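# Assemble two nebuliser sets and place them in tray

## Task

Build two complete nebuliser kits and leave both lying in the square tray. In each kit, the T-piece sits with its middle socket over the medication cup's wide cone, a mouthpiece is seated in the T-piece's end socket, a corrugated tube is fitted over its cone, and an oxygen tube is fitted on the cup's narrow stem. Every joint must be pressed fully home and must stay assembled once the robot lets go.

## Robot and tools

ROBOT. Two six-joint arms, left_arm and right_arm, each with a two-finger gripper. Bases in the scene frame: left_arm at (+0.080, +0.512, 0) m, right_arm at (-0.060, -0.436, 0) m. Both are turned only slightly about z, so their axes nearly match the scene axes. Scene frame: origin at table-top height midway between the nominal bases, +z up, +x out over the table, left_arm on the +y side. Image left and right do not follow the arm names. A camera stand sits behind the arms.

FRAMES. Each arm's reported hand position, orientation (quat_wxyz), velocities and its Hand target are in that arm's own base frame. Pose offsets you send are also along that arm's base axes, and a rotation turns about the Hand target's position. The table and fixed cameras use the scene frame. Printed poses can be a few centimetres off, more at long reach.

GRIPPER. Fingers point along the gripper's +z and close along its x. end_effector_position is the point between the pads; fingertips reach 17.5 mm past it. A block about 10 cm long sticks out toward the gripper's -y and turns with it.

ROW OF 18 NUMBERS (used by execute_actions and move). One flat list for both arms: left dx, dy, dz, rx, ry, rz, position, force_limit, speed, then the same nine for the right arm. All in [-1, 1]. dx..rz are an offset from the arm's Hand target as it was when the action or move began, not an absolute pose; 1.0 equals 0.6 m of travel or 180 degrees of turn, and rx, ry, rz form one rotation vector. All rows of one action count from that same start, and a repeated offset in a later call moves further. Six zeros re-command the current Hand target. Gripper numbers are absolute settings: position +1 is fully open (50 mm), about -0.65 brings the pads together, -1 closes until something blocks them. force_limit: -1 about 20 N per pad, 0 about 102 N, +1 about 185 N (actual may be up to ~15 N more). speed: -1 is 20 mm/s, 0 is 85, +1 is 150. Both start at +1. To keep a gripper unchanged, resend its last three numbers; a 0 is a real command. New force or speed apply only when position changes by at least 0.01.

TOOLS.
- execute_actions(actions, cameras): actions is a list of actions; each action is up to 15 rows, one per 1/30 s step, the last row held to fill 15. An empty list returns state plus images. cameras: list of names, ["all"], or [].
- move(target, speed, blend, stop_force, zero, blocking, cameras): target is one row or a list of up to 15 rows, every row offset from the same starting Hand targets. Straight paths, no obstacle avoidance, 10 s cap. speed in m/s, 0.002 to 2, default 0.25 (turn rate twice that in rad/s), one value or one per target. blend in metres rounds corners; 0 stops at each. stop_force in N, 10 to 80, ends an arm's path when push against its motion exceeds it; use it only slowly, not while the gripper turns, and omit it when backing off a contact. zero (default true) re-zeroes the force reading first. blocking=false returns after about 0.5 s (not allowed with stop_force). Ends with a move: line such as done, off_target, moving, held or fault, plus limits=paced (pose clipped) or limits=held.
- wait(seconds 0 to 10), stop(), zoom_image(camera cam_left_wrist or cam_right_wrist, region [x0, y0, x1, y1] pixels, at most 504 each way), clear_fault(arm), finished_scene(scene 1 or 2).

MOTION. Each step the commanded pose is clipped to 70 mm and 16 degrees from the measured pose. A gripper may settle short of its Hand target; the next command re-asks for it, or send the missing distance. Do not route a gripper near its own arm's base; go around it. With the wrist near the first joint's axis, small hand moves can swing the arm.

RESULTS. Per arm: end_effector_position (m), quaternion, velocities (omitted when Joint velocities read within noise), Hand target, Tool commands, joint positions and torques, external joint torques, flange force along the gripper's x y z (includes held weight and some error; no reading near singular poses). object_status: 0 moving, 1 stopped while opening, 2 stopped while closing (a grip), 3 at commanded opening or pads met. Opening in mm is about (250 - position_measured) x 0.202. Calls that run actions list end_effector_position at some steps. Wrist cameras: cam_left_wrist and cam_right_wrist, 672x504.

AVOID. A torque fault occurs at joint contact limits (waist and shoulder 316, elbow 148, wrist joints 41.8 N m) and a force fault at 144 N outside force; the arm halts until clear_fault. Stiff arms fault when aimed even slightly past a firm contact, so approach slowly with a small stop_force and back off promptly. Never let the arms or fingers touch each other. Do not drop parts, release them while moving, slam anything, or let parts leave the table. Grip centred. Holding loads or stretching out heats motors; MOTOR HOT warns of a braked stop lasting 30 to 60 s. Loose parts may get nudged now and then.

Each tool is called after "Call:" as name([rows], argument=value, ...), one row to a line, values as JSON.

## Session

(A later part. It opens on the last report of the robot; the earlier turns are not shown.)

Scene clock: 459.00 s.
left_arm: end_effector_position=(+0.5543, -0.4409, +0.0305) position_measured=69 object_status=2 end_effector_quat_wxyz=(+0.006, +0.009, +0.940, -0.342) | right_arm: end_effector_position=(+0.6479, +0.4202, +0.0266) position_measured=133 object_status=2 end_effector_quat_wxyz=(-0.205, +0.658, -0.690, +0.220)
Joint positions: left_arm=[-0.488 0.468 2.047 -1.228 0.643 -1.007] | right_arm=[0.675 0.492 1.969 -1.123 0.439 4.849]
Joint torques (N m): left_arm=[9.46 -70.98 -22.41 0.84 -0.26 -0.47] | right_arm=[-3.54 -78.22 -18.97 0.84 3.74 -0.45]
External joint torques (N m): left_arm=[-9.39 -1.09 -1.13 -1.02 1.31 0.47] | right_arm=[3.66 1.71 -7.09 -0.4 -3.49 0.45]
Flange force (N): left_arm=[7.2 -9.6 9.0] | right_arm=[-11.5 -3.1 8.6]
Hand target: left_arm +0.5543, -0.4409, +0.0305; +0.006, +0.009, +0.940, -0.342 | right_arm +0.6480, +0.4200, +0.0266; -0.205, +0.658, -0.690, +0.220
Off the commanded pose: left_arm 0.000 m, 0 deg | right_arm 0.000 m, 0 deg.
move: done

Call:
move(target=[-0.0002, -0.01, -0.002, 0, 0, 0, -1, -0.2, -0.6, 0, 0, 0, 0, 0, 0, -1, 0.2, -0.8], speed=0.01, stop_force=35, cameras=["cam_left_wrist", "cam_right_wrist"])

Scene clock: 460.07 s.
left_arm: end_effector_position=(+0.5544, -0.4427, +0.0303) position_measured=69 object_status=2 end_effector_quat_wxyz=(+0.007, +0.009, +0.940, -0.342) | right_arm: end_effector_position=(+0.6479, +0.4199, +0.0265) position_measured=133 object_status=2 end_effector_quat_wxyz=(-0.205, +0.658, -0.690, +0.220)
Joint positions: left_arm=[-0.491 0.469 2.046 -1.229 0.641 -1.007] | right_arm=[0.675 0.492 1.969 -1.123 0.44 4.849]
Joint torques (N m): left_arm=[-13.95 -58.86 -25.16 -2.03 3.55 -0.79] | right_arm=[22.43 -76.3 -38.17 -0.32 -9.59 -0.87]
External joint torques (N m): left_arm=[14.08 -13.09 1.63 1.86 -2.52 0.79] | right_arm=[-22.61 -0.39 12.05 0.74 9.86 0.87]
Flange force (N): left_arm=[4.6 8.6 -32.3] | right_arm=[33.9 -2.9 -1.3]
Hand target: left_arm +0.5544, -0.4427, +0.0302; +0.007, +0.009, +0.940, -0.342 (not the last commanded pose) | right_arm +0.6480, +0.4200, +0.0266; -0.205, +0.658, -0.690, +0.220
Off the commanded pose: left_arm 0.004 m, 0 deg | right_arm 0.000 m, 0 deg.
move: contact (left_arm)
camera_calibration:
cam_left_wrist: T_world_to_cam=[[-0.999573, 0.000295064, -0.0292336, 0.566782], [0.00978966, 0.945598, -0.325189, 0.438718], [0.0275473, -0.325337, -0.945197, 0.00524386], [0, 0, 0, 1]] pos_world=[0.5621, -0.413312, 0.164192]
cam_right_wrist: T_world_to_cam=[[-0.0406362, -0.999108, 0.0114998, 0.451433], [-0.968661, 0.03657, -0.24568, 0.633061], [0.24504, -0.0211229, -0.969283, 0.00719589], [0, 0, 0, 1]] pos_world=[0.629803, 0.428031, 0.157314]

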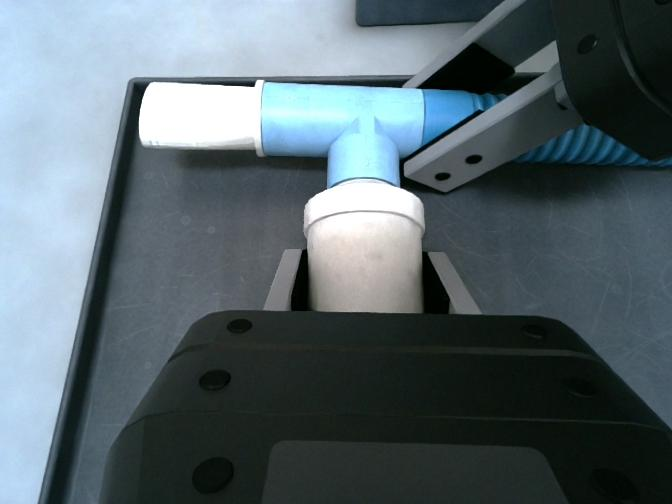

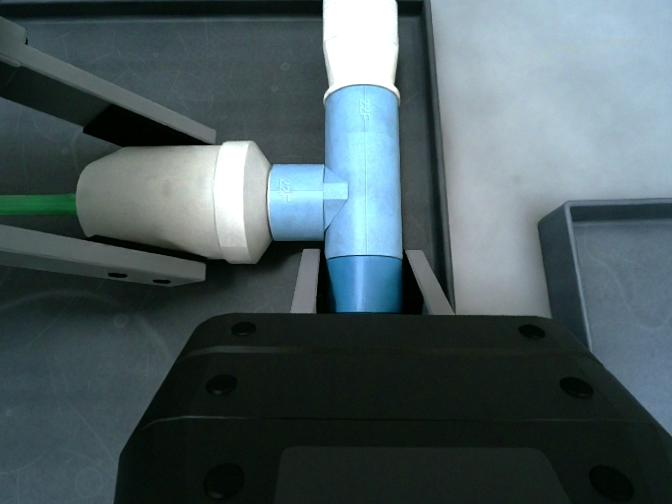

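Call:
move([
  [0, -0.0015, -0.0003, 0.0005, 0.0272, 0.0055, -1, -0.2, -0.6, 0, 0, 0, 0, 0, 0, -1, 0.2, -0.8],
  [0, -0.003, -0.0006, -0.0005, -0.0272, -0.0055, -1, -0.2, -0.6, 0, 0, 0, 0, 0, 0, -1, 0.2, -0.8],
  [0, -0.004, -0.0008, 0.0005, 0.0272, 0.0055, -1, -0.2, -0.6, 0, 0, 0, 0, 0, 0, -1, 0.2, -0.8],
  [0, -0.004, -0.0008, 0, 0, 0, -1, -0.2, -0.6, 0, 0, 0, 0, 0, 0, -1, 0.2, -0.8],
], speed=0.06, cameras=["cam_left_wrist", "cam_right_wrist"])

Call:
zoom_image(camera="cam_right_wrist", region=[180, 100, 420, 300])

Call:
zoom_image(camera="cam_left_wrist", region=[270, 80, 460, 240])

Scene clock: 465.50 s.
left_arm: end_effector_position=(+0.5544, -0.4451, +0.0297) position_measured=69 object_status=2 end_effector_quat_wxyz=(+0.007, +0.009, +0.940, -0.342) | right_arm: end_effector_position=(+0.6479, +0.4200, +0.0265) position_measured=133 object_status=2 end_effector_quat_wxyz=(-0.205, +0.658, -0.690, +0.220)
Joint positions: left_arm=[-0.494 0.471 2.044 -1.231 0.639 -1.008] | right_arm=[0.675 0.492 1.969 -1.123 0.439 4.849]
Joint torques (N m): left_arm=[-37.64 -64.66 -33.46 -5.32 10.32 -0.22] | right_arm=[41.43 -98.06 -67.53 -3.01 -18.69 -0.96]
External joint torques (N m): left_arm=[37.99 -7.65 9.85 5.15 -9.3 0.22] | right_arm=[-41.53 21.56 41.4 3.44 18.95 0.96]
Flange force (N): left_arm=[-4.8 39.1 -50.3] | right_arm=[67.9 16.1 16.1]
Hand target: left_arm +0.5544, -0.4451, +0.0298; +0.007, +0.009, +0.940, -0.342 | right_arm +0.6480, +0.4200, +0.0266; -0.205, +0.658, -0.690, +0.220
Off the commanded pose: left_arm 0.000 m, 0 deg | right_arm 0.000 m, 0 deg.
move: done
camera_calibration:
cam_left_wrist: T_world_to_cam=[[-0.999577, 0.000459309, -0.0290803, 0.566711], [0.00989509, 0.945597, -0.325188, 0.440734], [0.0273489, -0.325339, -0.945202, 0.00400977], [0, 0, 0, 1]] pos_world=[0.562001, -0.415712, 0.163592]
cam_right_wrist: T_world_to_cam=[[-0.040515, -0.999114, 0.0114273, 0.451474], [-0.968666, 0.0364704, -0.245675, 0.6332], [0.245041, -0.0210228, -0.969285, 0.00713014], [0, 0, 0, 1]] pos_world=[0.629903, 0.428131, 0.157313]

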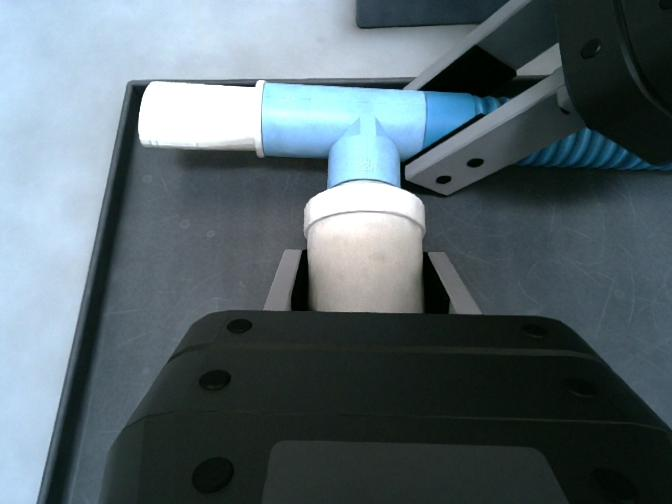

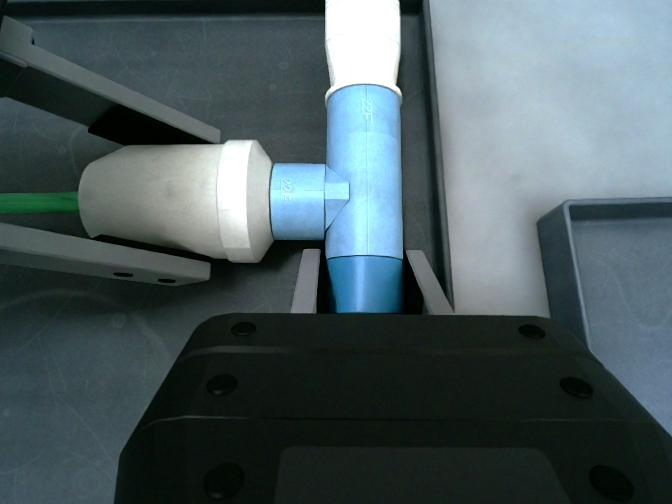

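Scaled by 2.100 from the camera's 672x504 image, which has a finer 960x720 frame.

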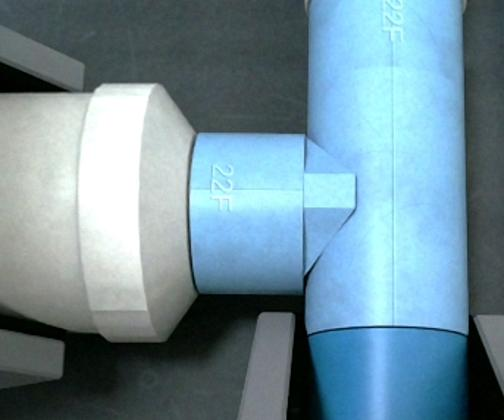

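Scaled by 2.653 from the camera's 672x504 image, which has a finer 960x720 frame.

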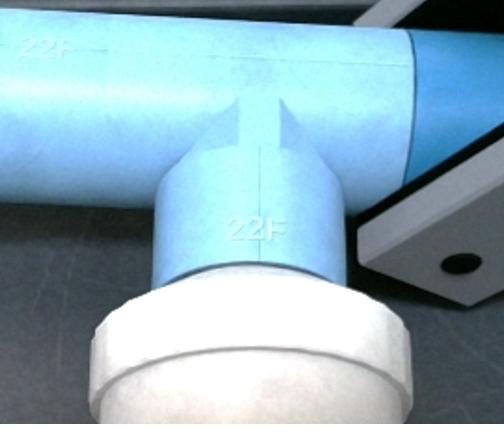

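Call:
move(target=[0.0001, 0.0045, 0.0009, 0, 0, 0, -1, -0.2, -0.6, 0, 0, 0, 0, 0, 0, -1, 0.2, -0.8], speed=0.01)

Scene clock: 466.50 s.
left_arm: end_effector_position=(+0.5544, -0.4425, +0.0303) position_measured=69 object_status=2 end_effector_quat_wxyz=(+0.007, +0.009, +0.940, -0.342) | right_arm: end_effector_position=(+0.6480, +0.4204, +0.0268) position_measured=133 object_status=2 end_effector_quat_wxyz=(-0.205, +0.658, -0.690, +0.220)
Joint positions: left_arm=[-0.49 0.469 2.046 -1.229 0.642 -1.007] | right_arm=[0.675 0.492 1.969 -1.123 0.439 4.849]
Joint torques (N m): left_arm=[-0.51 -66.99 -19.59 1.27 1.95 0.33] | right_arm=[0.75 -85.21 -30.19 -0.32 0.29 -0.41]
External joint torques (N m): left_arm=[0.66 -5.05 -3.9 -1.44 -0.92 -0.33] | right_arm=[-0.85 8.69 4 0.75 -0.04 0.41]
Flange force (N): left_arm=[-0.3 -4.8 -3.5] | right_arm=[-0.9 5.5 11.2]
Hand target: left_arm +0.5545, -0.4424, +0.0303; +0.007, +0.009, +0.940, -0.342 | right_arm +0.6480, +0.4200, +0.0266; -0.205, +0.658, -0.690, +0.220
Off the commanded pose: left_arm 0.000 m, 0 deg | right_arm 0.000 m, 0 deg.
move: done

Call:
move(target=[0, 0, 0, 0, 0, 0, -1, -0.2, -0.6, 0, 0, 0, 0, 0, 0, 0.406, 0.2, -0.8])

Call:
move([
  [0, 0, 0, 0, 0, 0, -1, -0.2, -0.6, -0.096, 0, 0.137, 0, 0, 0, 0.406, 0.2, -0.8],
  [0, 0, 0, 0, 0, 0, -1, -0.2, -0.6, -0.14, -0.17, 0.35, 0, 0, 0, 0.406, 0.2, -0.8],
], speed=[0.1, 0.25], blend=[0.02, 0])

Call:
move(target=[-0.0005, -0.02, -0.0003, 0, 0, 0, -1, -0.2, -0.6, 0, 0, 0, 0, 0, 0, 0.406, 0.2, -0.8], speed=0.05, cameras=["cam_left_wrist", "cam_right_wrist"])

Scene clock: 467.30 s.
left_arm: end_effector_position=(+0.5544, -0.4424, +0.0303) position_measured=69 object_status=2 end_effector_quat_wxyz=(+0.007, +0.009, +0.940, -0.342) | right_arm: end_effector_position=(+0.6480, +0.4200, +0.0267) position_measured=92 object_status=3 end_effector_quat_wxyz=(-0.205, +0.658, -0.690, +0.220)
Joint positions: left_arm=[-0.49 0.469 2.046 -1.229 0.642 -1.007] | right_arm=[0.675 0.492 1.969 -1.123 0.44 4.849]
Joint torques (N m): left_arm=[2.1 -70.96 -24.85 -0.2 1.47 -0.38] | right_arm=[3.46 -80.11 -25.17 0.31 0.24 -0.63]
External joint torques (N m): left_arm=[-1.89 -1.27 1.09 0.03 -0.45 0.38] | right_arm=[-3.39 3.61 -0.96 0.12 0.02 0.63]
Flange force (N): left_arm=[5.3 -1.1 0.5] | right_arm=[0.0 -1.7 9.0]
Hand target: left_arm +0.5545, -0.4424, +0.0303; +0.007, +0.009, +0.940, -0.342 | right_arm +0.6480, +0.4200, +0.0266; -0.205, +0.658, -0.690, +0.220
Off the commanded pose: left_arm 0.000 m, 0 deg | right_arm 0.000 m, 0 deg.
move: done

Scene clock: 469.37 s.
left_arm: end_effector_position=(+0.5545, -0.4424, +0.0303) position_measured=69 object_status=2 end_effector_quat_wxyz=(+0.007, +0.009, +0.940, -0.342) | right_arm: end_effector_position=(+0.5639, +0.3180, +0.2365) position_measured=92 object_status=3 end_effector_quat_wxyz=(-0.205, +0.658, -0.690, +0.220)
Joint positions: left_arm=[-0.49 0.469 2.046 -1.229 0.642 -1.007] | right_arm=[0.622 0.065 2.065 -0.667 0.622 4.285]
Joint torques (N m): left_arm=[2.25 -71.26 -24.82 -0.28 1.51 -0.41] | right_arm=[3.34 -47.31 -35.75 1.73 -0.72 -0.6]
External joint torques (N m): left_arm=[-2.3 -0.73 1.21 0.09 -0.47 0.41] | right_arm=[-3.44 2.88 -1.73 0.23 -0.03 0.6]
Flange force (N): left_arm=[5.3 -1.2 1.6] | right_arm=[-0.6 -6.2 6.7]
Hand target: left_arm +0.5545, -0.4424, +0.0303; +0.007, +0.009, +0.940, -0.342 | right_arm +0.5640, +0.3180, +0.2366; -0.205, +0.658, -0.690, +0.220
Off the commanded pose: left_arm 0.000 m, 0 deg | right_arm 0.000 m, 0 deg.
move: done

Scene clock: 470.07 s.
left_arm: end_effector_position=(+0.5542, -0.4544, +0.0301) position_measured=69 object_status=2 end_effector_quat_wxyz=(+0.007, +0.009, +0.940, -0.342) | right_arm: end_effector_position=(+0.5640, +0.3180, +0.2366) position_measured=92 object_status=3 end_effector_quat_wxyz=(-0.205, +0.658, -0.690, +0.220)
Joint positions: left_arm=[-0.508 0.474 2.036 -1.233 0.633 -1.019] | right_arm=[0.622 0.065 2.065 -0.667 0.622 4.285]
Joint torques (N m): left_arm=[2.17 -71.52 -25.09 -0.23 1.47 -0.37] | right_arm=[3.21 -47.11 -36.47 1.77 -0.79 -0.6]
External joint torques (N m): left_arm=[-2.18 -0.84 1.22 0.05 -0.47 0.37] | right_arm=[-3.24 2.81 -0.95 0.19 0.04 0.6]
Flange force (N): left_arm=[5.3 -1.1 1.3] | right_arm=[0.0 -4.6 6.5]
Hand target: left_arm +0.5542, -0.4544, +0.0301; +0.007, +0.009, +0.940, -0.342 | right_arm +0.5640, +0.3180, +0.2366; -0.205, +0.658, -0.690, +0.220
Off the commanded pose: left_arm 0.000 m, 0 deg | right_arm 0.000 m, 0 deg.
move: done
camera_calibration:
cam_left_wrist: T_world_to_cam=[[-0.999575, 0.000328932, -0.0291396, 0.566481], [0.00979112, 0.945598, -0.32519, 0.449718], [0.0274474, -0.325338, -0.945199, 0.00131258], [0, 0, 0, 1]] pos_world=[0.561801, -0.425012, 0.163992]
cam_right_wrist: T_world_to_cam=[[-0.0405917, -0.999112, 0.0113017, 0.343848], [-0.968633, 0.0365731, -0.24579, 0.607158], [0.245158, -0.0209243, -0.969257, 0.229109], [0, 0, 0, 1]] pos_world=[0.545903, 0.326131, 0.367413]

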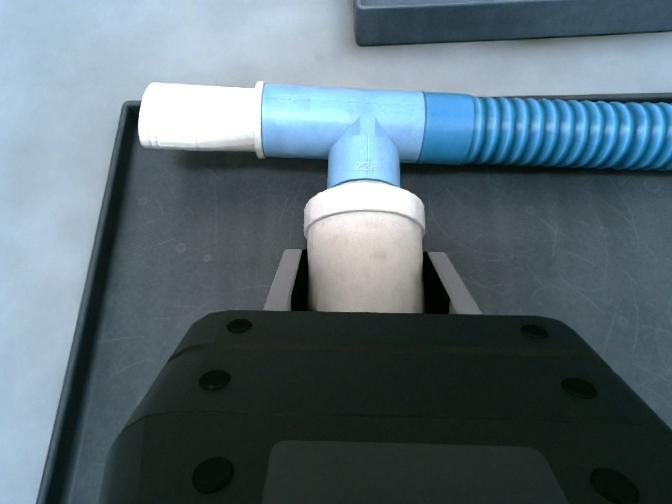

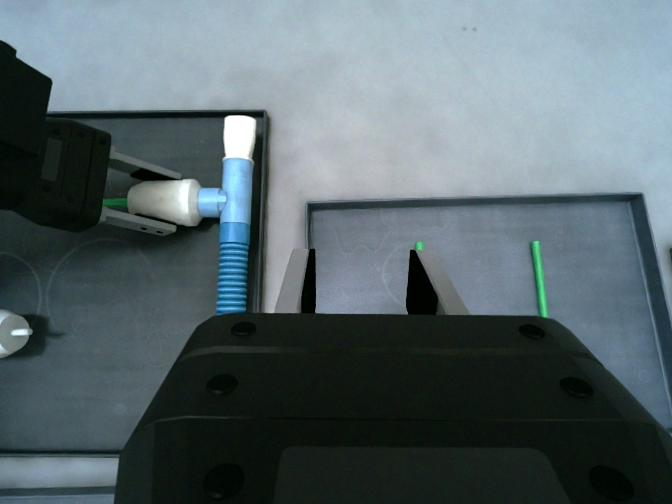

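Call:
move(target=[0, 0, 0, 0, 0, 0, 1, -0.2, -0.6, 0, 0, 0, 0, 0, 0, 0.406, 0.2, -0.8])

Call:
move([
  [0, 0.1072, 0.1277, 0, 0, 0, 1, -0.2, -0.6, 0.0683, -0.1133, -0.11, 0.0042, 0.1944, 0.0139, 0.406, 0.2, -0.8],
  [-0.2280, 0.678, 0.635, 0, 0, 0, 1, -0.2, -0.6, 0.0683, -0.1133, -0.1943, 0.0042, 0.1944, 0.0139, 0.0, -0.2, -0.8],
], speed=[0.15, 0.3], blend=[0.02, 0], cameras=["cam_left_wrist", "cam_right_wrist"])

Scene clock: 475.27 s.
left_arm: end_effector_position=(+0.5542, -0.4544, +0.0301) position_measured=3 object_status=3 end_effector_quat_wxyz=(+0.007, +0.009, +0.940, -0.342) | right_arm: end_effector_position=(+0.5640, +0.3180, +0.2366) position_measured=92 object_status=3 end_effector_quat_wxyz=(-0.205, +0.658, -0.690, +0.220)
Joint positions: left_arm=[-0.508 0.474 2.036 -1.233 0.633 -1.019] | right_arm=[0.622 0.065 2.065 -0.667 0.622 4.285]
Joint torques (N m): left_arm=[2.2 -71.25 -24.81 -0.2 1.46 -0.42] | right_arm=[3.26 -47.03 -36.6 1.75 -0.76 -0.66]
External joint torques (N m): left_arm=[-2.32 -1.46 1.18 0.01 -0.43 0.42] | right_arm=[-3.21 2.55 -0.93 0.21 0.01 0.67]
Flange force (N): left_arm=[6.0 -1.4 0.6] | right_arm=[0.2 -4.4 6.2]
Hand target: left_arm +0.5542, -0.4544, +0.0301; +0.007, +0.009, +0.940, -0.342 | right_arm +0.5640, +0.3180, +0.2366; -0.205, +0.658, -0.690, +0.220
Off the commanded pose: left_arm 0.000 m, 0 deg | right_arm 0.000 m, 0 deg.
move: done

Scene clock: 479.87 s.
left_arm: end_effector_position=(+0.4174, -0.0476, +0.4111) position_measured=3 object_status=3 end_effector_quat_wxyz=(+0.007, +0.009, +0.940, -0.342) | right_arm: end_effector_position=(+0.6049, +0.2501, +0.1201) position_measured=152 object_status=3 end_effector_quat_wxyz=(+0.003, +0.707, -0.707, +0.003)
Joint positions: left_arm=[0.244 -0.173 1.978 -0.675 1.539 -1.213] | right_arm=[0.343 0.332 1.866 -0.009 0.946 3.489]
Joint torques (N m): left_arm=[1.98 -23.34 -43.62 1.36 1.09 -0.39] | right_arm=[3.17 -73.95 -34.93 3.29 -0.12 -0.58]
External joint torques (N m): left_arm=[-1.92 -0.1 1.81 0.05 -0.43 0.39] | right_arm=[-3.11 3.41 -0.82 0.23 0.05 0.58]
Flange force (N): left_arm=[1.3 -1.4 6.1] | right_arm=[1.2 -7.1 2.7]
Hand target: left_arm +0.4174, -0.0476, +0.4111; +0.007, +0.009, +0.940, -0.342 | right_arm +0.6049, +0.2501, +0.1201; +0.003, +0.707, -0.707, +0.003
Off the commanded pose: left_arm 0.000 m, 0 deg | right_arm 0.000 m, 0 deg.
move: done
camera_calibration:
cam_left_wrist: T_world_to_cam=[[-0.999575, 0.000328932, -0.0291396, 0.440707], [0.00979112, 0.945598, -0.32519, 0.190286], [0.0274474, -0.325338, -0.945199, 0.497536], [0, 0, 0, 1]] pos_world=[0.425001, -0.0182121, 0.544992]
cam_right_wrist: T_world_to_cam=[[0.01035, -0.99992, 0.0072472, 0.248837], [-0.935023, -0.00710879, 0.354517, 0.539239], [-0.354437, -0.0104455, -0.935022, 0.460641], [0, 0, 0, 1]] pos_world=[0.664894, 0.257462, 0.237737]

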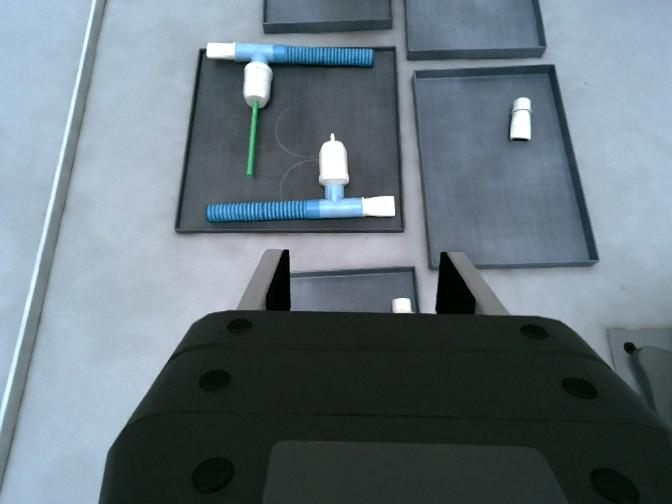

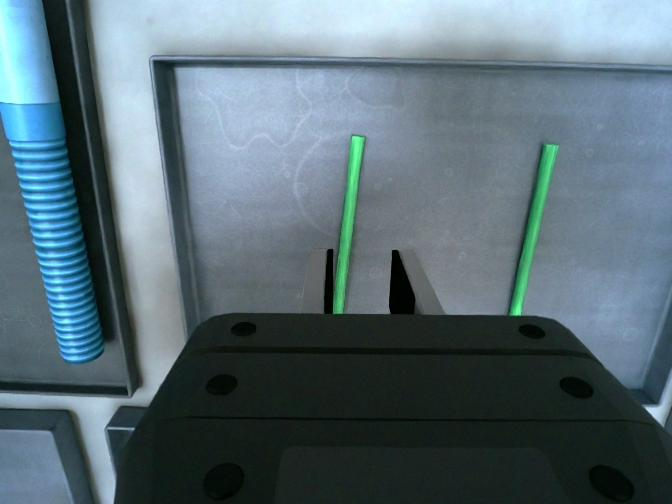

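Call:
move(target=[0, 0, 0, 0, 0, 0, 1, -0.2, -0.6, 0.0268, -0.0027, -0.1117, 0, 0, -0.0267, 0.0, -0.2, -0.8], speed=0.1, cameras=["cam_right_wrist"])

Scene clock: 481.23 s.
left_arm: end_effector_position=(+0.4174, -0.0476, +0.4111) position_measured=3 object_status=3 end_effector_quat_wxyz=(+0.007, +0.009, +0.940, -0.342) | right_arm: end_effector_position=(+0.6209, +0.2484, +0.0529) position_measured=152 object_status=3 end_effector_quat_wxyz=(+0.003, +0.677, -0.736, +0.003)
Joint positions: left_arm=[0.244 -0.173 1.978 -0.675 1.539 -1.213] | right_arm=[0.332 0.422 1.883 -0.01 0.84 3.563]
Joint torques (N m): left_arm=[2.33 -23.38 -43.65 1.38 1.11 -0.4] | right_arm=[2.68 -80.26 -32.2 2.98 -0.16 -0.67]
External joint torques (N m): left_arm=[-2.38 0.22 1.6 0.04 -0.47 0.4] | right_arm=[-2.67 3.57 -0.63 0.25 0.09 0.67]
Flange force (N): left_arm=[0.2 -2.0 6.5] | right_arm=[0.1 -6.4 3.5]
Hand target: left_arm +0.4174, -0.0476, +0.4111; +0.007, +0.009, +0.940, -0.342 | right_arm +0.6210, +0.2484, +0.0530; +0.003, +0.677, -0.736, +0.003
Off the commanded pose: left_arm 0.000 m, 0 deg | right_arm 0.000 m, 0 deg.
move: done
camera_calibration:
cam_right_wrist: T_world_to_cam=[[-0.0735196, -0.997267, 0.00735537, 0.298886], [-0.932258, 0.0713431, 0.35469, 0.556721], [-0.354245, 0.0192195, -0.934955, 0.39606], [0, 0, 0, 1]] pos_world=[0.681284, 0.250739, 0.170637]
Images, in order (width x height): cam_right_wrist 672x504.

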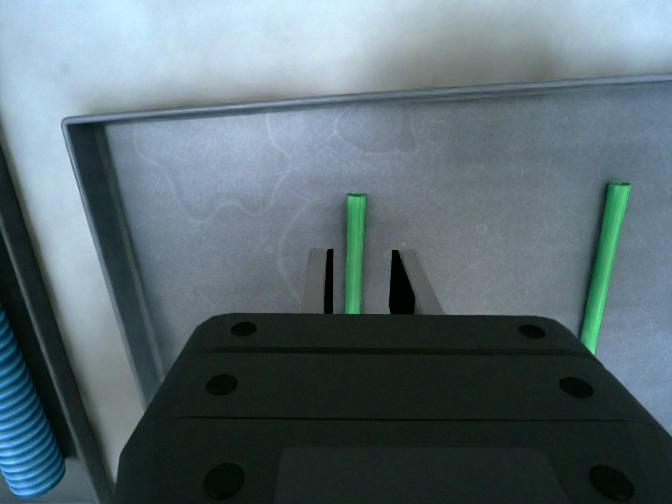

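Call:
move(target=[0, 0, 0, 0, 0, 0, 1, -0.2, -0.6, 0.0028, 0.0, -0.0527, 0, 0, -0.0015, 0.0, -0.2, -0.8], speed=0.05, cameras=["cam_right_wrist"])

Scene clock: 482.63 s.
left_arm: end_effector_position=(+0.4174, -0.0476, +0.4111) position_measured=3 object_status=3 end_effector_quat_wxyz=(+0.007, +0.009, +0.940, -0.342) | right_arm: end_effector_position=(+0.6227, +0.2484, +0.0214) position_measured=152 object_status=3 end_effector_quat_wxyz=(-0.003, -0.675, +0.738, -0.003)
Joint positions: left_arm=[0.244 -0.173 1.978 -0.675 1.539 -1.213] | right_arm=[0.331 0.461 1.897 -0.01 0.787 3.568]
Joint torques (N m): left_arm=[2.06 -23.34 -43.69 1.4 1.04 -0.39] | right_arm=[3.38 -82.4 -30.38 2.83 -0.13 -0.61]
External joint torques (N m): left_arm=[-1.93 -0.52 1.7 0.03 -0.38 0.39] | right_arm=[-3.32 3.67 -0.81 0.24 0.06 0.61]
Flange force (N): left_arm=[1.9 -1.8 5.9] | right_arm=[0.9 -7.1 3.9]
Hand target: left_arm +0.4174, -0.0476, +0.4111; +0.007, +0.009, +0.940, -0.342 | right_arm +0.6227, +0.2484, +0.0214; -0.003, -0.675, +0.738, -0.003
Off the commanded pose: left_arm 0.000 m, 0 deg | right_arm 0.000 m, 0 deg.
move: done
camera_calibration:
cam_right_wrist: T_world_to_cam=[[-0.0781436, -0.996915, 0.00729359, 0.302034], [-0.931948, 0.0756455, 0.354615, 0.568303], [-0.354073, 0.0209136, -0.934984, 0.36671], [0, 0, 0, 1]] pos_world=[0.683072, 0.250444, 0.139137]
Images, in order (width x height): cam_right_wrist 672x504.

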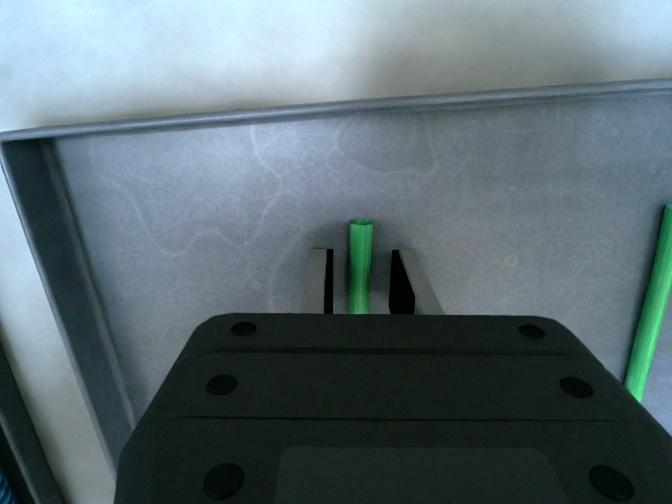

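Call:
move(target=[0, 0, 0, 0, 0, 0, 1, -0.2, -0.6, 0, 0.0, 0, 0, 0, 0, -1, -0.2, -0.8])

Call:
move(target=[0, 0, 0, 0, 0, 0, 1, -0.2, -0.6, 0, 0.0, 0.2, 0, 0, 0, -1, -0.2, -0.8], speed=0.1, cameras=["cam_right_wrist"])

Scene clock: 483.53 s.
left_arm: end_effector_position=(+0.4174, -0.0476, +0.4111) position_measured=3 object_status=3 end_effector_quat_wxyz=(+0.007, +0.009, +0.940, -0.342) | right_arm: end_effector_position=(+0.6227, +0.2484, +0.0214) position_measured=224 object_status=2 end_effector_quat_wxyz=(-0.003, -0.675, +0.738, -0.003)
Joint positions: left_arm=[0.244 -0.173 1.978 -0.675 1.539 -1.213] | right_arm=[0.331 0.461 1.897 -0.01 0.787 3.568]
Joint torques (N m): left_arm=[2.18 -23.34 -43.65 1.4 1.06 -0.4] | right_arm=[3.01 -82.23 -30.4 2.85 -0.06 -0.64]
External joint torques (N m): left_arm=[-2.12 -0.11 1.84 0.01 -0.4 0.4] | right_arm=[-2.95 3.36 -0.84 0.22 -0.02 0.64]
Flange force (N): left_arm=[1.3 -1.7 6.4] | right_arm=[0.5 -6.5 3.7]
Hand target: left_arm +0.4174, -0.0476, +0.4111; +0.007, +0.009, +0.940, -0.342 | right_arm +0.6227, +0.2484, +0.0214; -0.003, -0.675, +0.738, -0.003
Off the commanded pose: left_arm 0.000 m, 0 deg | right_arm 0.000 m, 0 deg.
move: done

Scene clock: 485.03 s.
left_arm: end_effector_position=(+0.4174, -0.0476, +0.4111) position_measured=3 object_status=3 end_effector_quat_wxyz=(+0.007, +0.009, +0.940, -0.342) | right_arm: end_effector_position=(+0.6227, +0.2485, +0.1415) position_measured=224 object_status=2 end_effector_quat_wxyz=(-0.003, -0.675, +0.738, -0.003)
Joint positions: left_arm=[0.244 -0.173 1.978 -0.675 1.539 -1.213] | right_arm=[0.331 0.334 1.817 -0.008 0.994 3.566]
Joint torques (N m): left_arm=[2.13 -23.47 -43.68 1.34 1.05 -0.41] | right_arm=[3.24 -75.29 -36.04 3.29 -0.17 -0.63]
External joint torques (N m): left_arm=[-2.16 0.2 1.7 0.08 -0.4 0.41] | right_arm=[-3.19 3.47 -0.85 0.34 0.11 0.63]
Flange force (N): left_arm=[0.6 -1.6 6.2] | right_arm=[0.5 -7.4 2.3]
Hand target: left_arm +0.4174, -0.0476, +0.4111; +0.007, +0.009, +0.940, -0.342 | right_arm +0.6227, +0.2484, +0.1414; -0.003, -0.675, +0.738, -0.003
Off the commanded pose: left_arm 0.000 m, 0 deg | right_arm 0.000 m, 0 deg.
move: done
camera_calibration:
cam_right_wrist: T_world_to_cam=[[-0.0782182, -0.996911, 0.00709978, 0.301258], [-0.931988, 0.075649, 0.354508, 0.525767], [-0.35395, 0.0211121, -0.935026, 0.478879], [0, 0, 0, 1]] pos_world=[0.683072, 0.250443, 0.259236]
Images, in order (width x height): cam_right_wrist 672x504.

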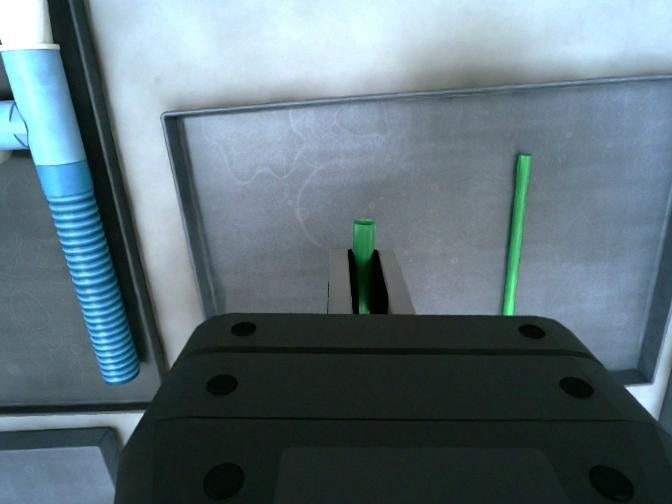

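Call:
move([
  [0, 0, 0, 0, 0, 0, 1, -0.2, -0.6, -0.04, 0.2, 0.04, 0, 0, 0.26, -1, -0.2, -0.8],
  [0, 0, 0, 0, 0, 0, 1, -0.2, -0.6, -0.0795, 0.4005, -0.0273, 0, 0, 0.5283, -1, -0.2, -0.8],
], speed=0.3, blend=[0.03, 0], cameras=["cam_left_wrist", "cam_right_wrist"])

Scene clock: 488.83 s.
left_arm: end_effector_position=(+0.4174, -0.0476, +0.4111) position_measured=3 object_status=3 end_effector_quat_wxyz=(+0.007, +0.009, +0.940, -0.342) | right_arm: end_effector_position=(+0.5750, +0.4888, +0.1250) position_measured=224 object_status=2 end_effector_quat_wxyz=(+0.000, +1.000, +0.000, +0.004)
Joint positions: left_arm=[0.244 -0.173 1.978 -0.675 1.539 -1.213] | right_arm=[0.661 0.461 1.66 -0.006 1.014 2.234]
Joint torques (N m): left_arm=[2.29 -23.32 -43.7 1.37 1.07 -0.43] | right_arm=[3.47 -88.64 -36.82 3.52 -0.11 -0.62]
External joint torques (N m): left_arm=[-2.27 -0.23 1.72 0.05 -0.42 0.43] | right_arm=[-3.48 3.23 -1.02 0.28 0.03 0.62]
Flange force (N): left_arm=[1.2 -2.0 6.4] | right_arm=[7.4 -1.4 2.0]
Hand target: left_arm +0.4174, -0.0476, +0.4111; +0.007, +0.009, +0.940, -0.342 | right_arm +0.5750, +0.4887, +0.1250; +0.000, +1.000, +0.000, +0.004
Off the commanded pose: left_arm 0.000 m, 0 deg | right_arm 0.000 m, 0 deg.
move: done
camera_calibration:
cam_left_wrist: T_world_to_cam=[[-0.999575, 0.000328932, -0.0291396, 0.440707], [0.00979112, 0.945598, -0.32519, 0.190286], [0.0274474, -0.325338, -0.945199, 0.497536], [0, 0, 0, 1]] pos_world=[0.425001, -0.0182121, 0.544992]
cam_right_wrist: T_world_to_cam=[[0.999917, 0.0106659, 0.00723376, -0.575199], [0.00740895, -0.93502, 0.354519, 0.42278], [0.010545, -0.354436, -0.935021, 0.415455], [0, 0, 0, 1]] pos_world=[0.567638, 0.548694, 0.242737]

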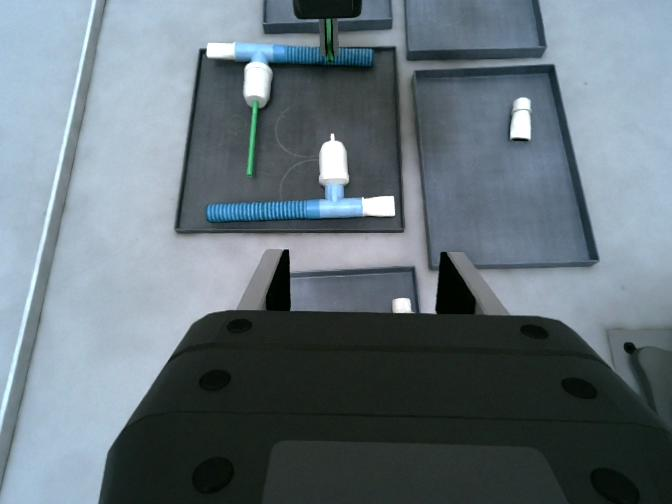

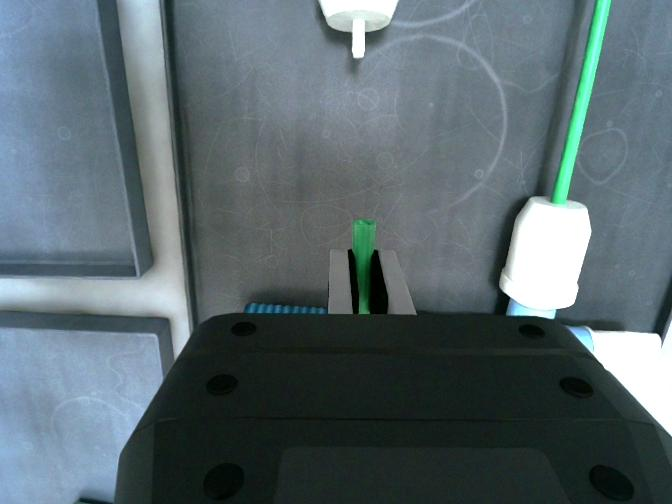

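Call:
move([
  [0, 0, 0, 0, 0, 0, 1, -0.2, -0.6, -0.0843, 0.02, 0.03, -0.1738, -0.1738, 0.4777, -1, -0.2, -0.8],
  [0, 0, 0, 0, 0, 0, 1, -0.2, -0.6, -0.0843, 0.052, -0.074, -0.1738, -0.1738, 0.4777, -1, -0.2, -0.8],
], speed=[0.4, 0.15], blend=[0.02, 0], cameras=["cam_right_wrist"])

Scene clock: 493.13 s.
left_arm: end_effector_position=(+0.4174, -0.0476, +0.4111) position_measured=3 object_status=3 end_effector_quat_wxyz=(+0.007, +0.009, +0.940, -0.342) | right_arm: end_effector_position=(+0.5244, +0.5199, +0.0806) position_measured=224 object_status=2 end_effector_quat_wxyz=(+0.239, +0.663, +0.666, +0.244)
Joint positions: left_arm=[0.244 -0.173 1.978 -0.675 1.539 -1.213] | right_arm=[0.937 0.409 2.008 -1.168 0.592 1.898]
Joint torques (N m): left_arm=[2.2 -23.39 -43.73 1.35 1.09 -0.39] | right_arm=[3.2 -73.3 -26.42 0.07 0.6 -0.66]
External joint torques (N m): left_arm=[-2.29 0.32 1.81 0.06 -0.45 0.39] | right_arm=[-3.33 3.48 -1.11 0.06 0 0.66]
Flange force (N): left_arm=[0.4 -1.7 6.6] | right_arm=[1.7 1.5 9.0]
Hand target: left_arm +0.4174, -0.0476, +0.4111; +0.007, +0.009, +0.940, -0.342 | right_arm +0.5244, +0.5199, +0.0806; +0.239, +0.663, +0.666, +0.244
Off the commanded pose: left_arm 0.000 m, 0 deg | right_arm 0.000 m, 0 deg.
move: done
camera_calibration:
cam_right_wrist: T_world_to_cam=[[-0.0125488, 0.999921, -0.00123291, -0.507279], [0.488673, 0.0072085, 0.872437, -0.31597], [0.872377, 0.0103456, -0.488725, -0.292024], [0, 0, 0, 1]] pos_world=[0.402795, 0.512538, 0.132319]
Images, in order (width x height): cam_right_wrist 672x504.

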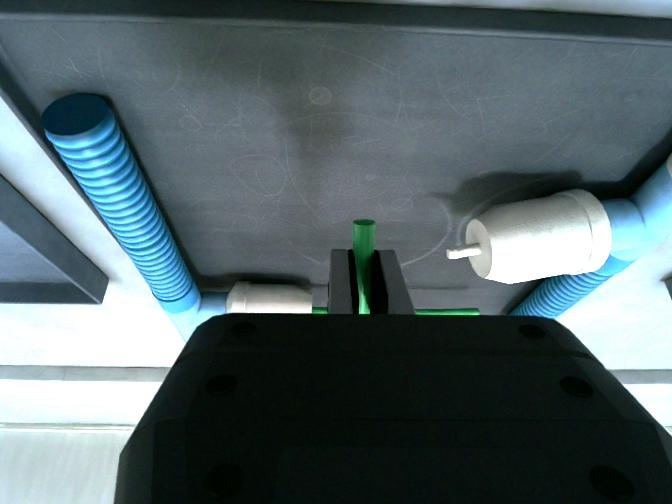

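Call:
zoom_image(camera="cam_right_wrist", region=[420, 170, 672, 330])

Scaled by 2.000 from the camera's 672x504 image, which has a finer 960x720 frame.

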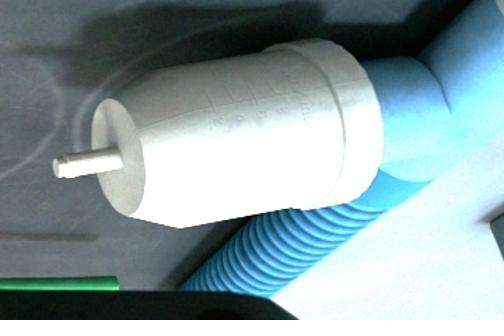

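Call:
move([
  [0, 0, 0, 0, 0, 0, 1, -0.2, -0.6, 0.086, -0.0333, 0.075, 0.1284, 0.1284, -0.4879, -1, -0.2, -0.8],
  [0, 0, 0, 0, 0, 0, 1, -0.2, -0.6, 0.086, 0.0355, -0.0428, 0.1284, 0.1284, -0.4879, -1, -0.2, -0.8],
], speed=[0.4, 0.1], blend=[0.01, 0], cameras=["cam_left_wrist", "cam_right_wrist"])

Scene clock: 497.43 s.
left_arm: end_effector_position=(+0.4174, -0.0476, +0.4111) position_measured=3 object_status=3 end_effector_quat_wxyz=(+0.007, +0.009, +0.940, -0.342) | right_arm: end_effector_position=(+0.5760, +0.5413, +0.0549) position_measured=224 object_status=2 end_effector_quat_wxyz=(+0.091, +0.996, +0.001, +0.004)
Joint positions: left_arm=[0.244 -0.173 1.978 -0.675 1.539 -1.213] | right_arm=[0.761 0.626 1.543 -0.155 1.1 2.41]
Joint torques (N m): left_arm=[1.89 -23.49 -43.67 1.36 1.1 -0.39] | right_arm=[3.11 -102.18 -34.98 3.05 0.32 -0.62]
External joint torques (N m): left_arm=[-1.71 0.04 1.73 0.07 -0.45 0.39] | right_arm=[-3.04 3.58 -0.92 0.25 0.01 0.62]
Flange force (N): left_arm=[1.1 -1.0 5.7] | right_arm=[6.8 -3.3 2.4]
Hand target: left_arm +0.4174, -0.0476, +0.4111; +0.007, +0.009, +0.940, -0.342 | right_arm +0.5760, +0.5412, +0.0550; +0.091, +0.996, +0.001, +0.004
Off the commanded pose: left_arm 0.000 m, 0 deg | right_arm 0.000 m, 0 deg.
move: done
camera_calibration:
cam_left_wrist: T_world_to_cam=[[-0.999575, 0.000328932, -0.0291396, 0.440707], [0.00979112, 0.945598, -0.32519, 0.190286], [0.0274474, -0.325338, -0.945199, 0.497536], [0, 0, 0, 1]] pos_world=[0.425001, -0.0182121, 0.544992]
cam_right_wrist: T_world_to_cam=[[0.99992, 0.0116144, 0.00505248, -0.57662], [0.00730729, -0.854826, 0.518863, 0.44437], [0.0103453, -0.518785, -0.854842, 0.453199], [0, 0, 0, 1]] pos_world=[0.568638, 0.621669, 0.159759]

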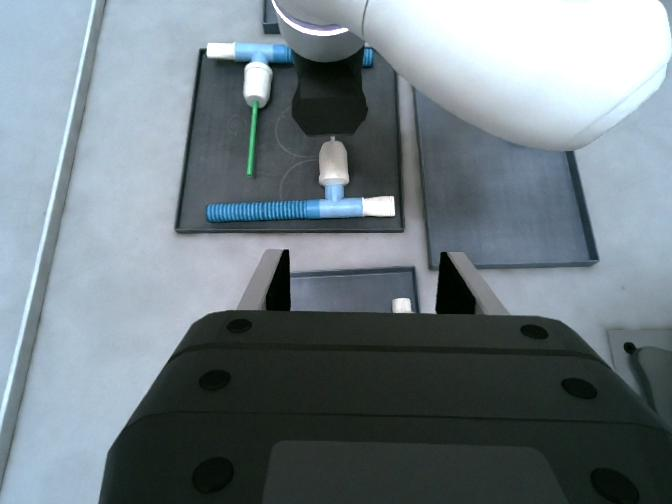

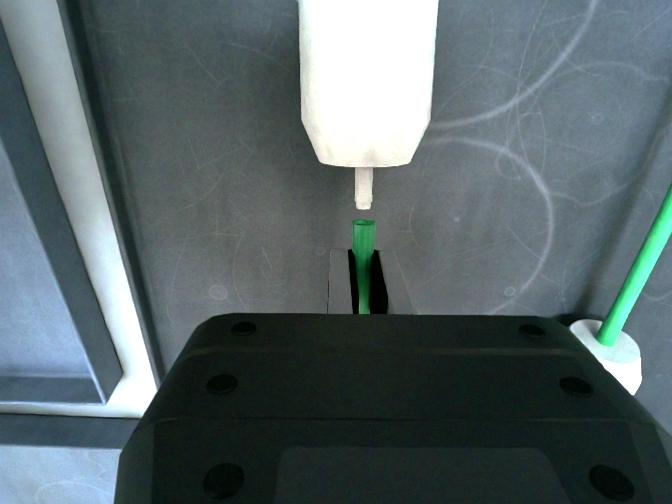

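Call:
zoom_image(camera="cam_right_wrist", region=[290, 130, 440, 280])

Scaled by 3.360 from the camera's 672x504 image, which has a finer 960x720 frame.

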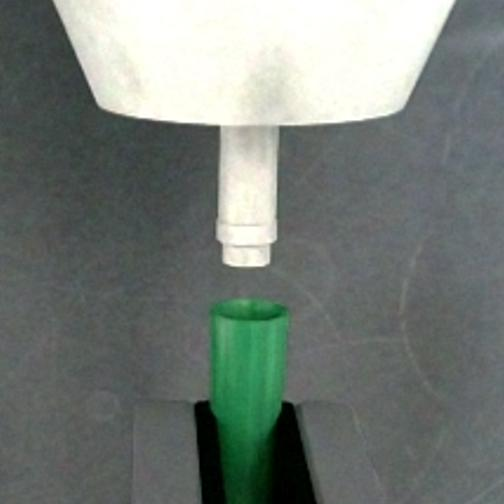

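Call:
move(target=[0, 0, 0, 0, 0, 0, 1, -0.2, -0.6, -0.0005, 0.0098, -0.0018, 0, 0, 0, -1, -0.2, -0.8], speed=0.01, stop_force=10, cameras=["cam_right_wrist"])

Call:
zoom_image(camera="cam_right_wrist", region=[290, 130, 440, 280])

Scene clock: 499.90 s.
left_arm: end_effector_position=(+0.4174, -0.0476, +0.4111) position_measured=3 object_status=3 end_effector_quat_wxyz=(+0.007, +0.009, +0.940, -0.342) | right_arm: end_effector_position=(+0.5757, +0.5471, +0.0539) position_measured=224 object_status=2 end_effector_quat_wxyz=(+0.091, +0.996, +0.001, +0.004)
Joint positions: left_arm=[0.244 -0.173 1.978 -0.675 1.539 -1.213] | right_arm=[0.766 0.632 1.534 -0.154 1.103 2.414]
Joint torques (N m): left_arm=[2.21 -23.56 -43.78 1.37 1.08 -0.4] | right_arm=[3.31 -102.8 -35.04 3.04 0.3 -0.59]
External joint torques (N m): left_arm=[-2.25 0.17 1.72 0.05 -0.43 0.4] | right_arm=[-3.25 3.61 -0.99 0.28 0.02 0.59]
Flange force (N): left_arm=[0.6 -1.8 6.4] | right_arm=[7.1 -3.3 2.3]
Hand target: left_arm +0.4174, -0.0476, +0.4111; +0.007, +0.009, +0.940, -0.342 | right_arm +0.5757, +0.5471, +0.0539; +0.091, +0.996, +0.001, +0.004
Off the commanded pose: left_arm 0.000 m, 0 deg | right_arm 0.000 m, 0 deg.
move: done
camera_calibration:
cam_right_wrist: T_world_to_cam=[[0.999919, 0.0116672, 0.00513622, -0.576428], [0.00730811, -0.854781, 0.518937, 0.449809], [0.0104449, -0.518857, -0.854797, 0.455338], [0, 0, 0, 1]] pos_world=[0.568338, 0.627469, 0.158759]
Images, in order (width x height): cam_right_wrist 672x504.

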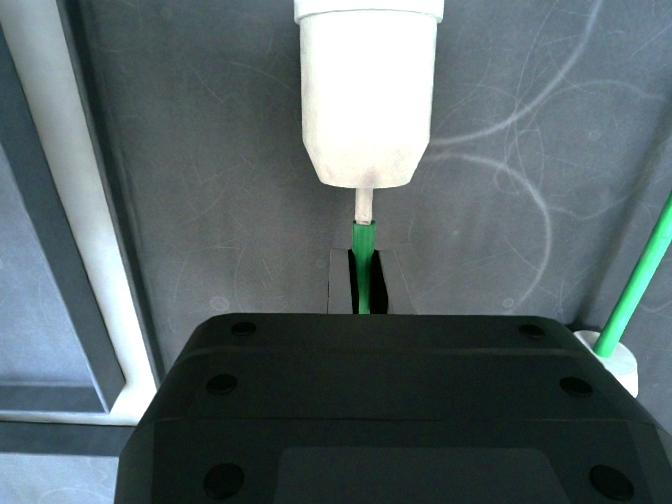

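Scaled by 3.360 from the camera's 672x504 image, which has a finer 960x720 frame.

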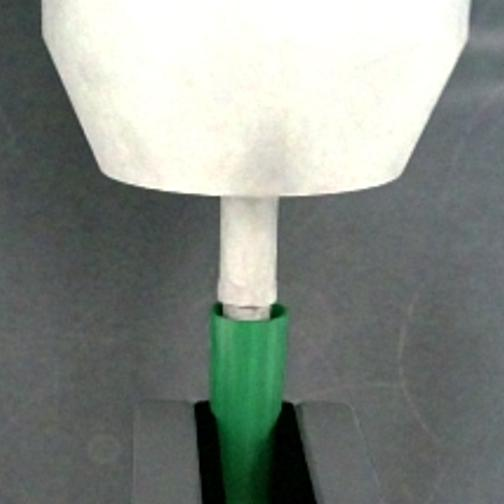

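Call:
move(target=[0, 0, 0, 0, 0, 0, 1, -0.2, -0.6, -0.0003, 0.0066, -0.0012, 0, 0, 0, -1, -0.2, -0.8], speed=0.01, stop_force=10, cameras=["cam_right_wrist"])

Call:
zoom_image(camera="cam_right_wrist", region=[290, 130, 440, 280])

Scene clock: 501.23 s.
left_arm: end_effector_position=(+0.4174, -0.0476, +0.4111) position_measured=3 object_status=3 end_effector_quat_wxyz=(+0.007, +0.009, +0.940, -0.342) | right_arm: end_effector_position=(+0.5755, +0.5511, +0.0531) position_measured=224 object_status=2 end_effector_quat_wxyz=(+0.091, +0.996, +0.001, +0.004)
Joint positions: left_arm=[0.244 -0.173 1.978 -0.675 1.539 -1.213] | right_arm=[0.77 0.636 1.527 -0.153 1.105 2.417]
Joint torques (N m): left_arm=[2.16 -23.31 -43.77 1.37 1.08 -0.39] | right_arm=[3.03 -102.71 -34.99 3.07 0.26 -0.61]
External joint torques (N m): left_arm=[-2.23 0.34 2.01 0.04 -0.42 0.39] | right_arm=[-3.03 3.47 -0.94 0.23 0.07 0.61]
Flange force (N): left_arm=[0.7 -1.5 6.8] | right_arm=[6.8 -3.3 2.1]
Hand target: left_arm +0.4174, -0.0476, +0.4111; +0.007, +0.009, +0.940, -0.342 | right_arm +0.5755, +0.5511, +0.0532; +0.091, +0.996, +0.001, +0.004
Off the commanded pose: left_arm 0.000 m, 0 deg | right_arm 0.000 m, 0 deg.
move: done
camera_calibration:
cam_right_wrist: T_world_to_cam=[[0.999919, 0.0116672, 0.00513622, -0.576271], [0.00730811, -0.854781, 0.518937, 0.453645], [0.0104449, -0.518857, -0.854797, 0.456731], [0, 0, 0, 1]] pos_world=[0.568138, 0.631469, 0.157959]
Images, in order (width x height): cam_right_wrist 672x504.

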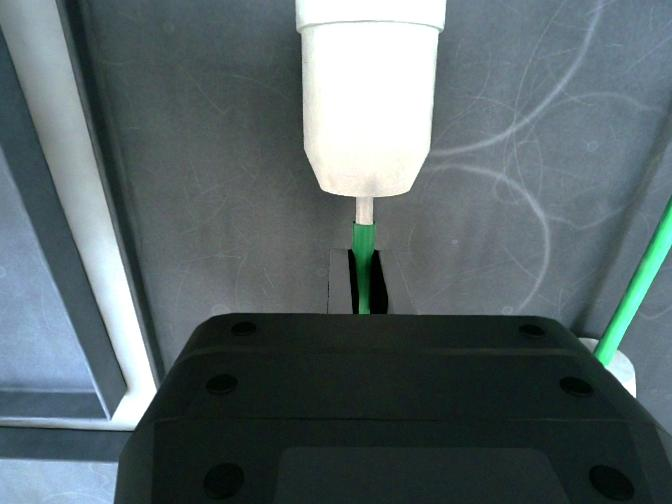

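Scaled by 3.360 from the camera's 672x504 image, which has a finer 960x720 frame.

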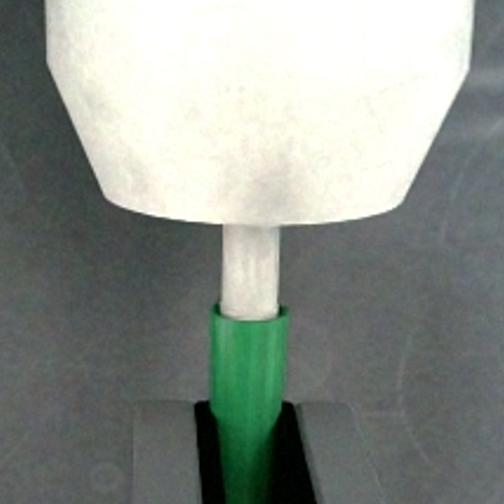

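Call:
move(target=[0, 0, 0, 0, 0, 0, 1, -0.2, -0.6, 0.0, 0.0066, -0.0012, 0, 0, 0, -1, -0.2, -0.8], speed=0.01, stop_force=10, cameras=["cam_right_wrist", "cam_left_wrist"])

Call:
zoom_image(camera="cam_right_wrist", region=[290, 130, 440, 280])

Scene clock: 502.50 s.
left_arm: end_effector_position=(+0.4174, -0.0476, +0.4111) position_measured=3 object_status=3 end_effector_quat_wxyz=(+0.007, +0.009, +0.940, -0.342) | right_arm: end_effector_position=(+0.5755, +0.5550, +0.0524) position_measured=224 object_status=2 end_effector_quat_wxyz=(+0.091, +0.996, +0.001, +0.004)
Joint positions: left_arm=[0.244 -0.173 1.978 -0.675 1.539 -1.213] | right_arm=[0.773 0.641 1.521 -0.152 1.108 2.42]
Joint torques (N m): left_arm=[2.1 -23.65 -43.7 1.36 1.03 -0.38] | right_arm=[3.37 -103.62 -35.35 3.05 0.32 -0.61]
External joint torques (N m): left_arm=[-2.21 0.42 1.77 0.05 -0.38 0.38] | right_arm=[-3.53 3.74 -0.66 0.26 0.02 0.61]
Flange force (N): left_arm=[0.3 -1.5 6.3] | right_arm=[6.9 -2.8 2.7]
Hand target: left_arm +0.4174, -0.0476, +0.4111; +0.007, +0.009, +0.940, -0.342 | right_arm +0.5755, +0.5550, +0.0524; +0.091, +0.996, +0.001, +0.004
Off the commanded pose: left_arm 0.000 m, 0 deg | right_arm 0.000 m, 0 deg.
move: done
camera_calibration:
cam_left_wrist: T_world_to_cam=[[-0.999575, 0.000328932, -0.0291396, 0.440707], [0.00979112, 0.945598, -0.32519, 0.190286], [0.0274474, -0.325338, -0.945199, 0.497536], [0, 0, 0, 1]] pos_world=[0.425001, -0.0182121, 0.544992]
cam_right_wrist: T_world_to_cam=[[0.999919, 0.0116672, 0.00513622, -0.576314], [0.00730811, -0.854781, 0.518937, 0.457427], [0.0104449, -0.518857, -0.854797, 0.458209], [0, 0, 0, 1]] pos_world=[0.568138, 0.635469, 0.157259]

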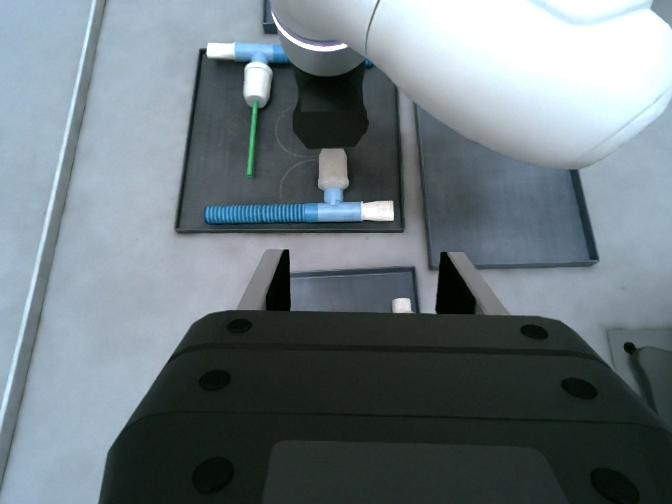

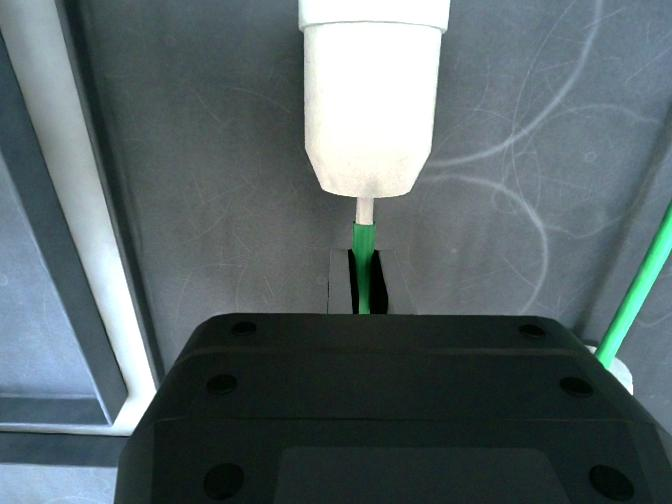

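Scaled by 3.360 from the camera's 672x504 image, which has a finer 960x720 frame.

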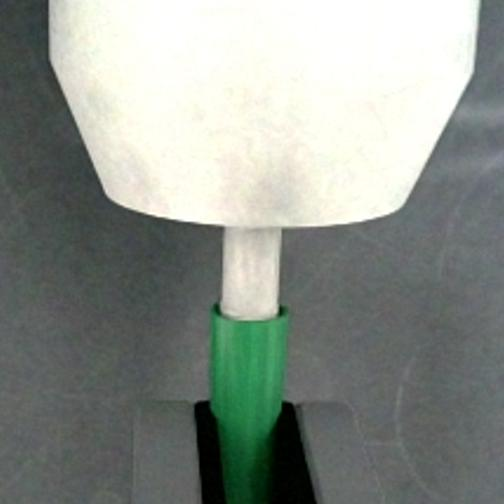

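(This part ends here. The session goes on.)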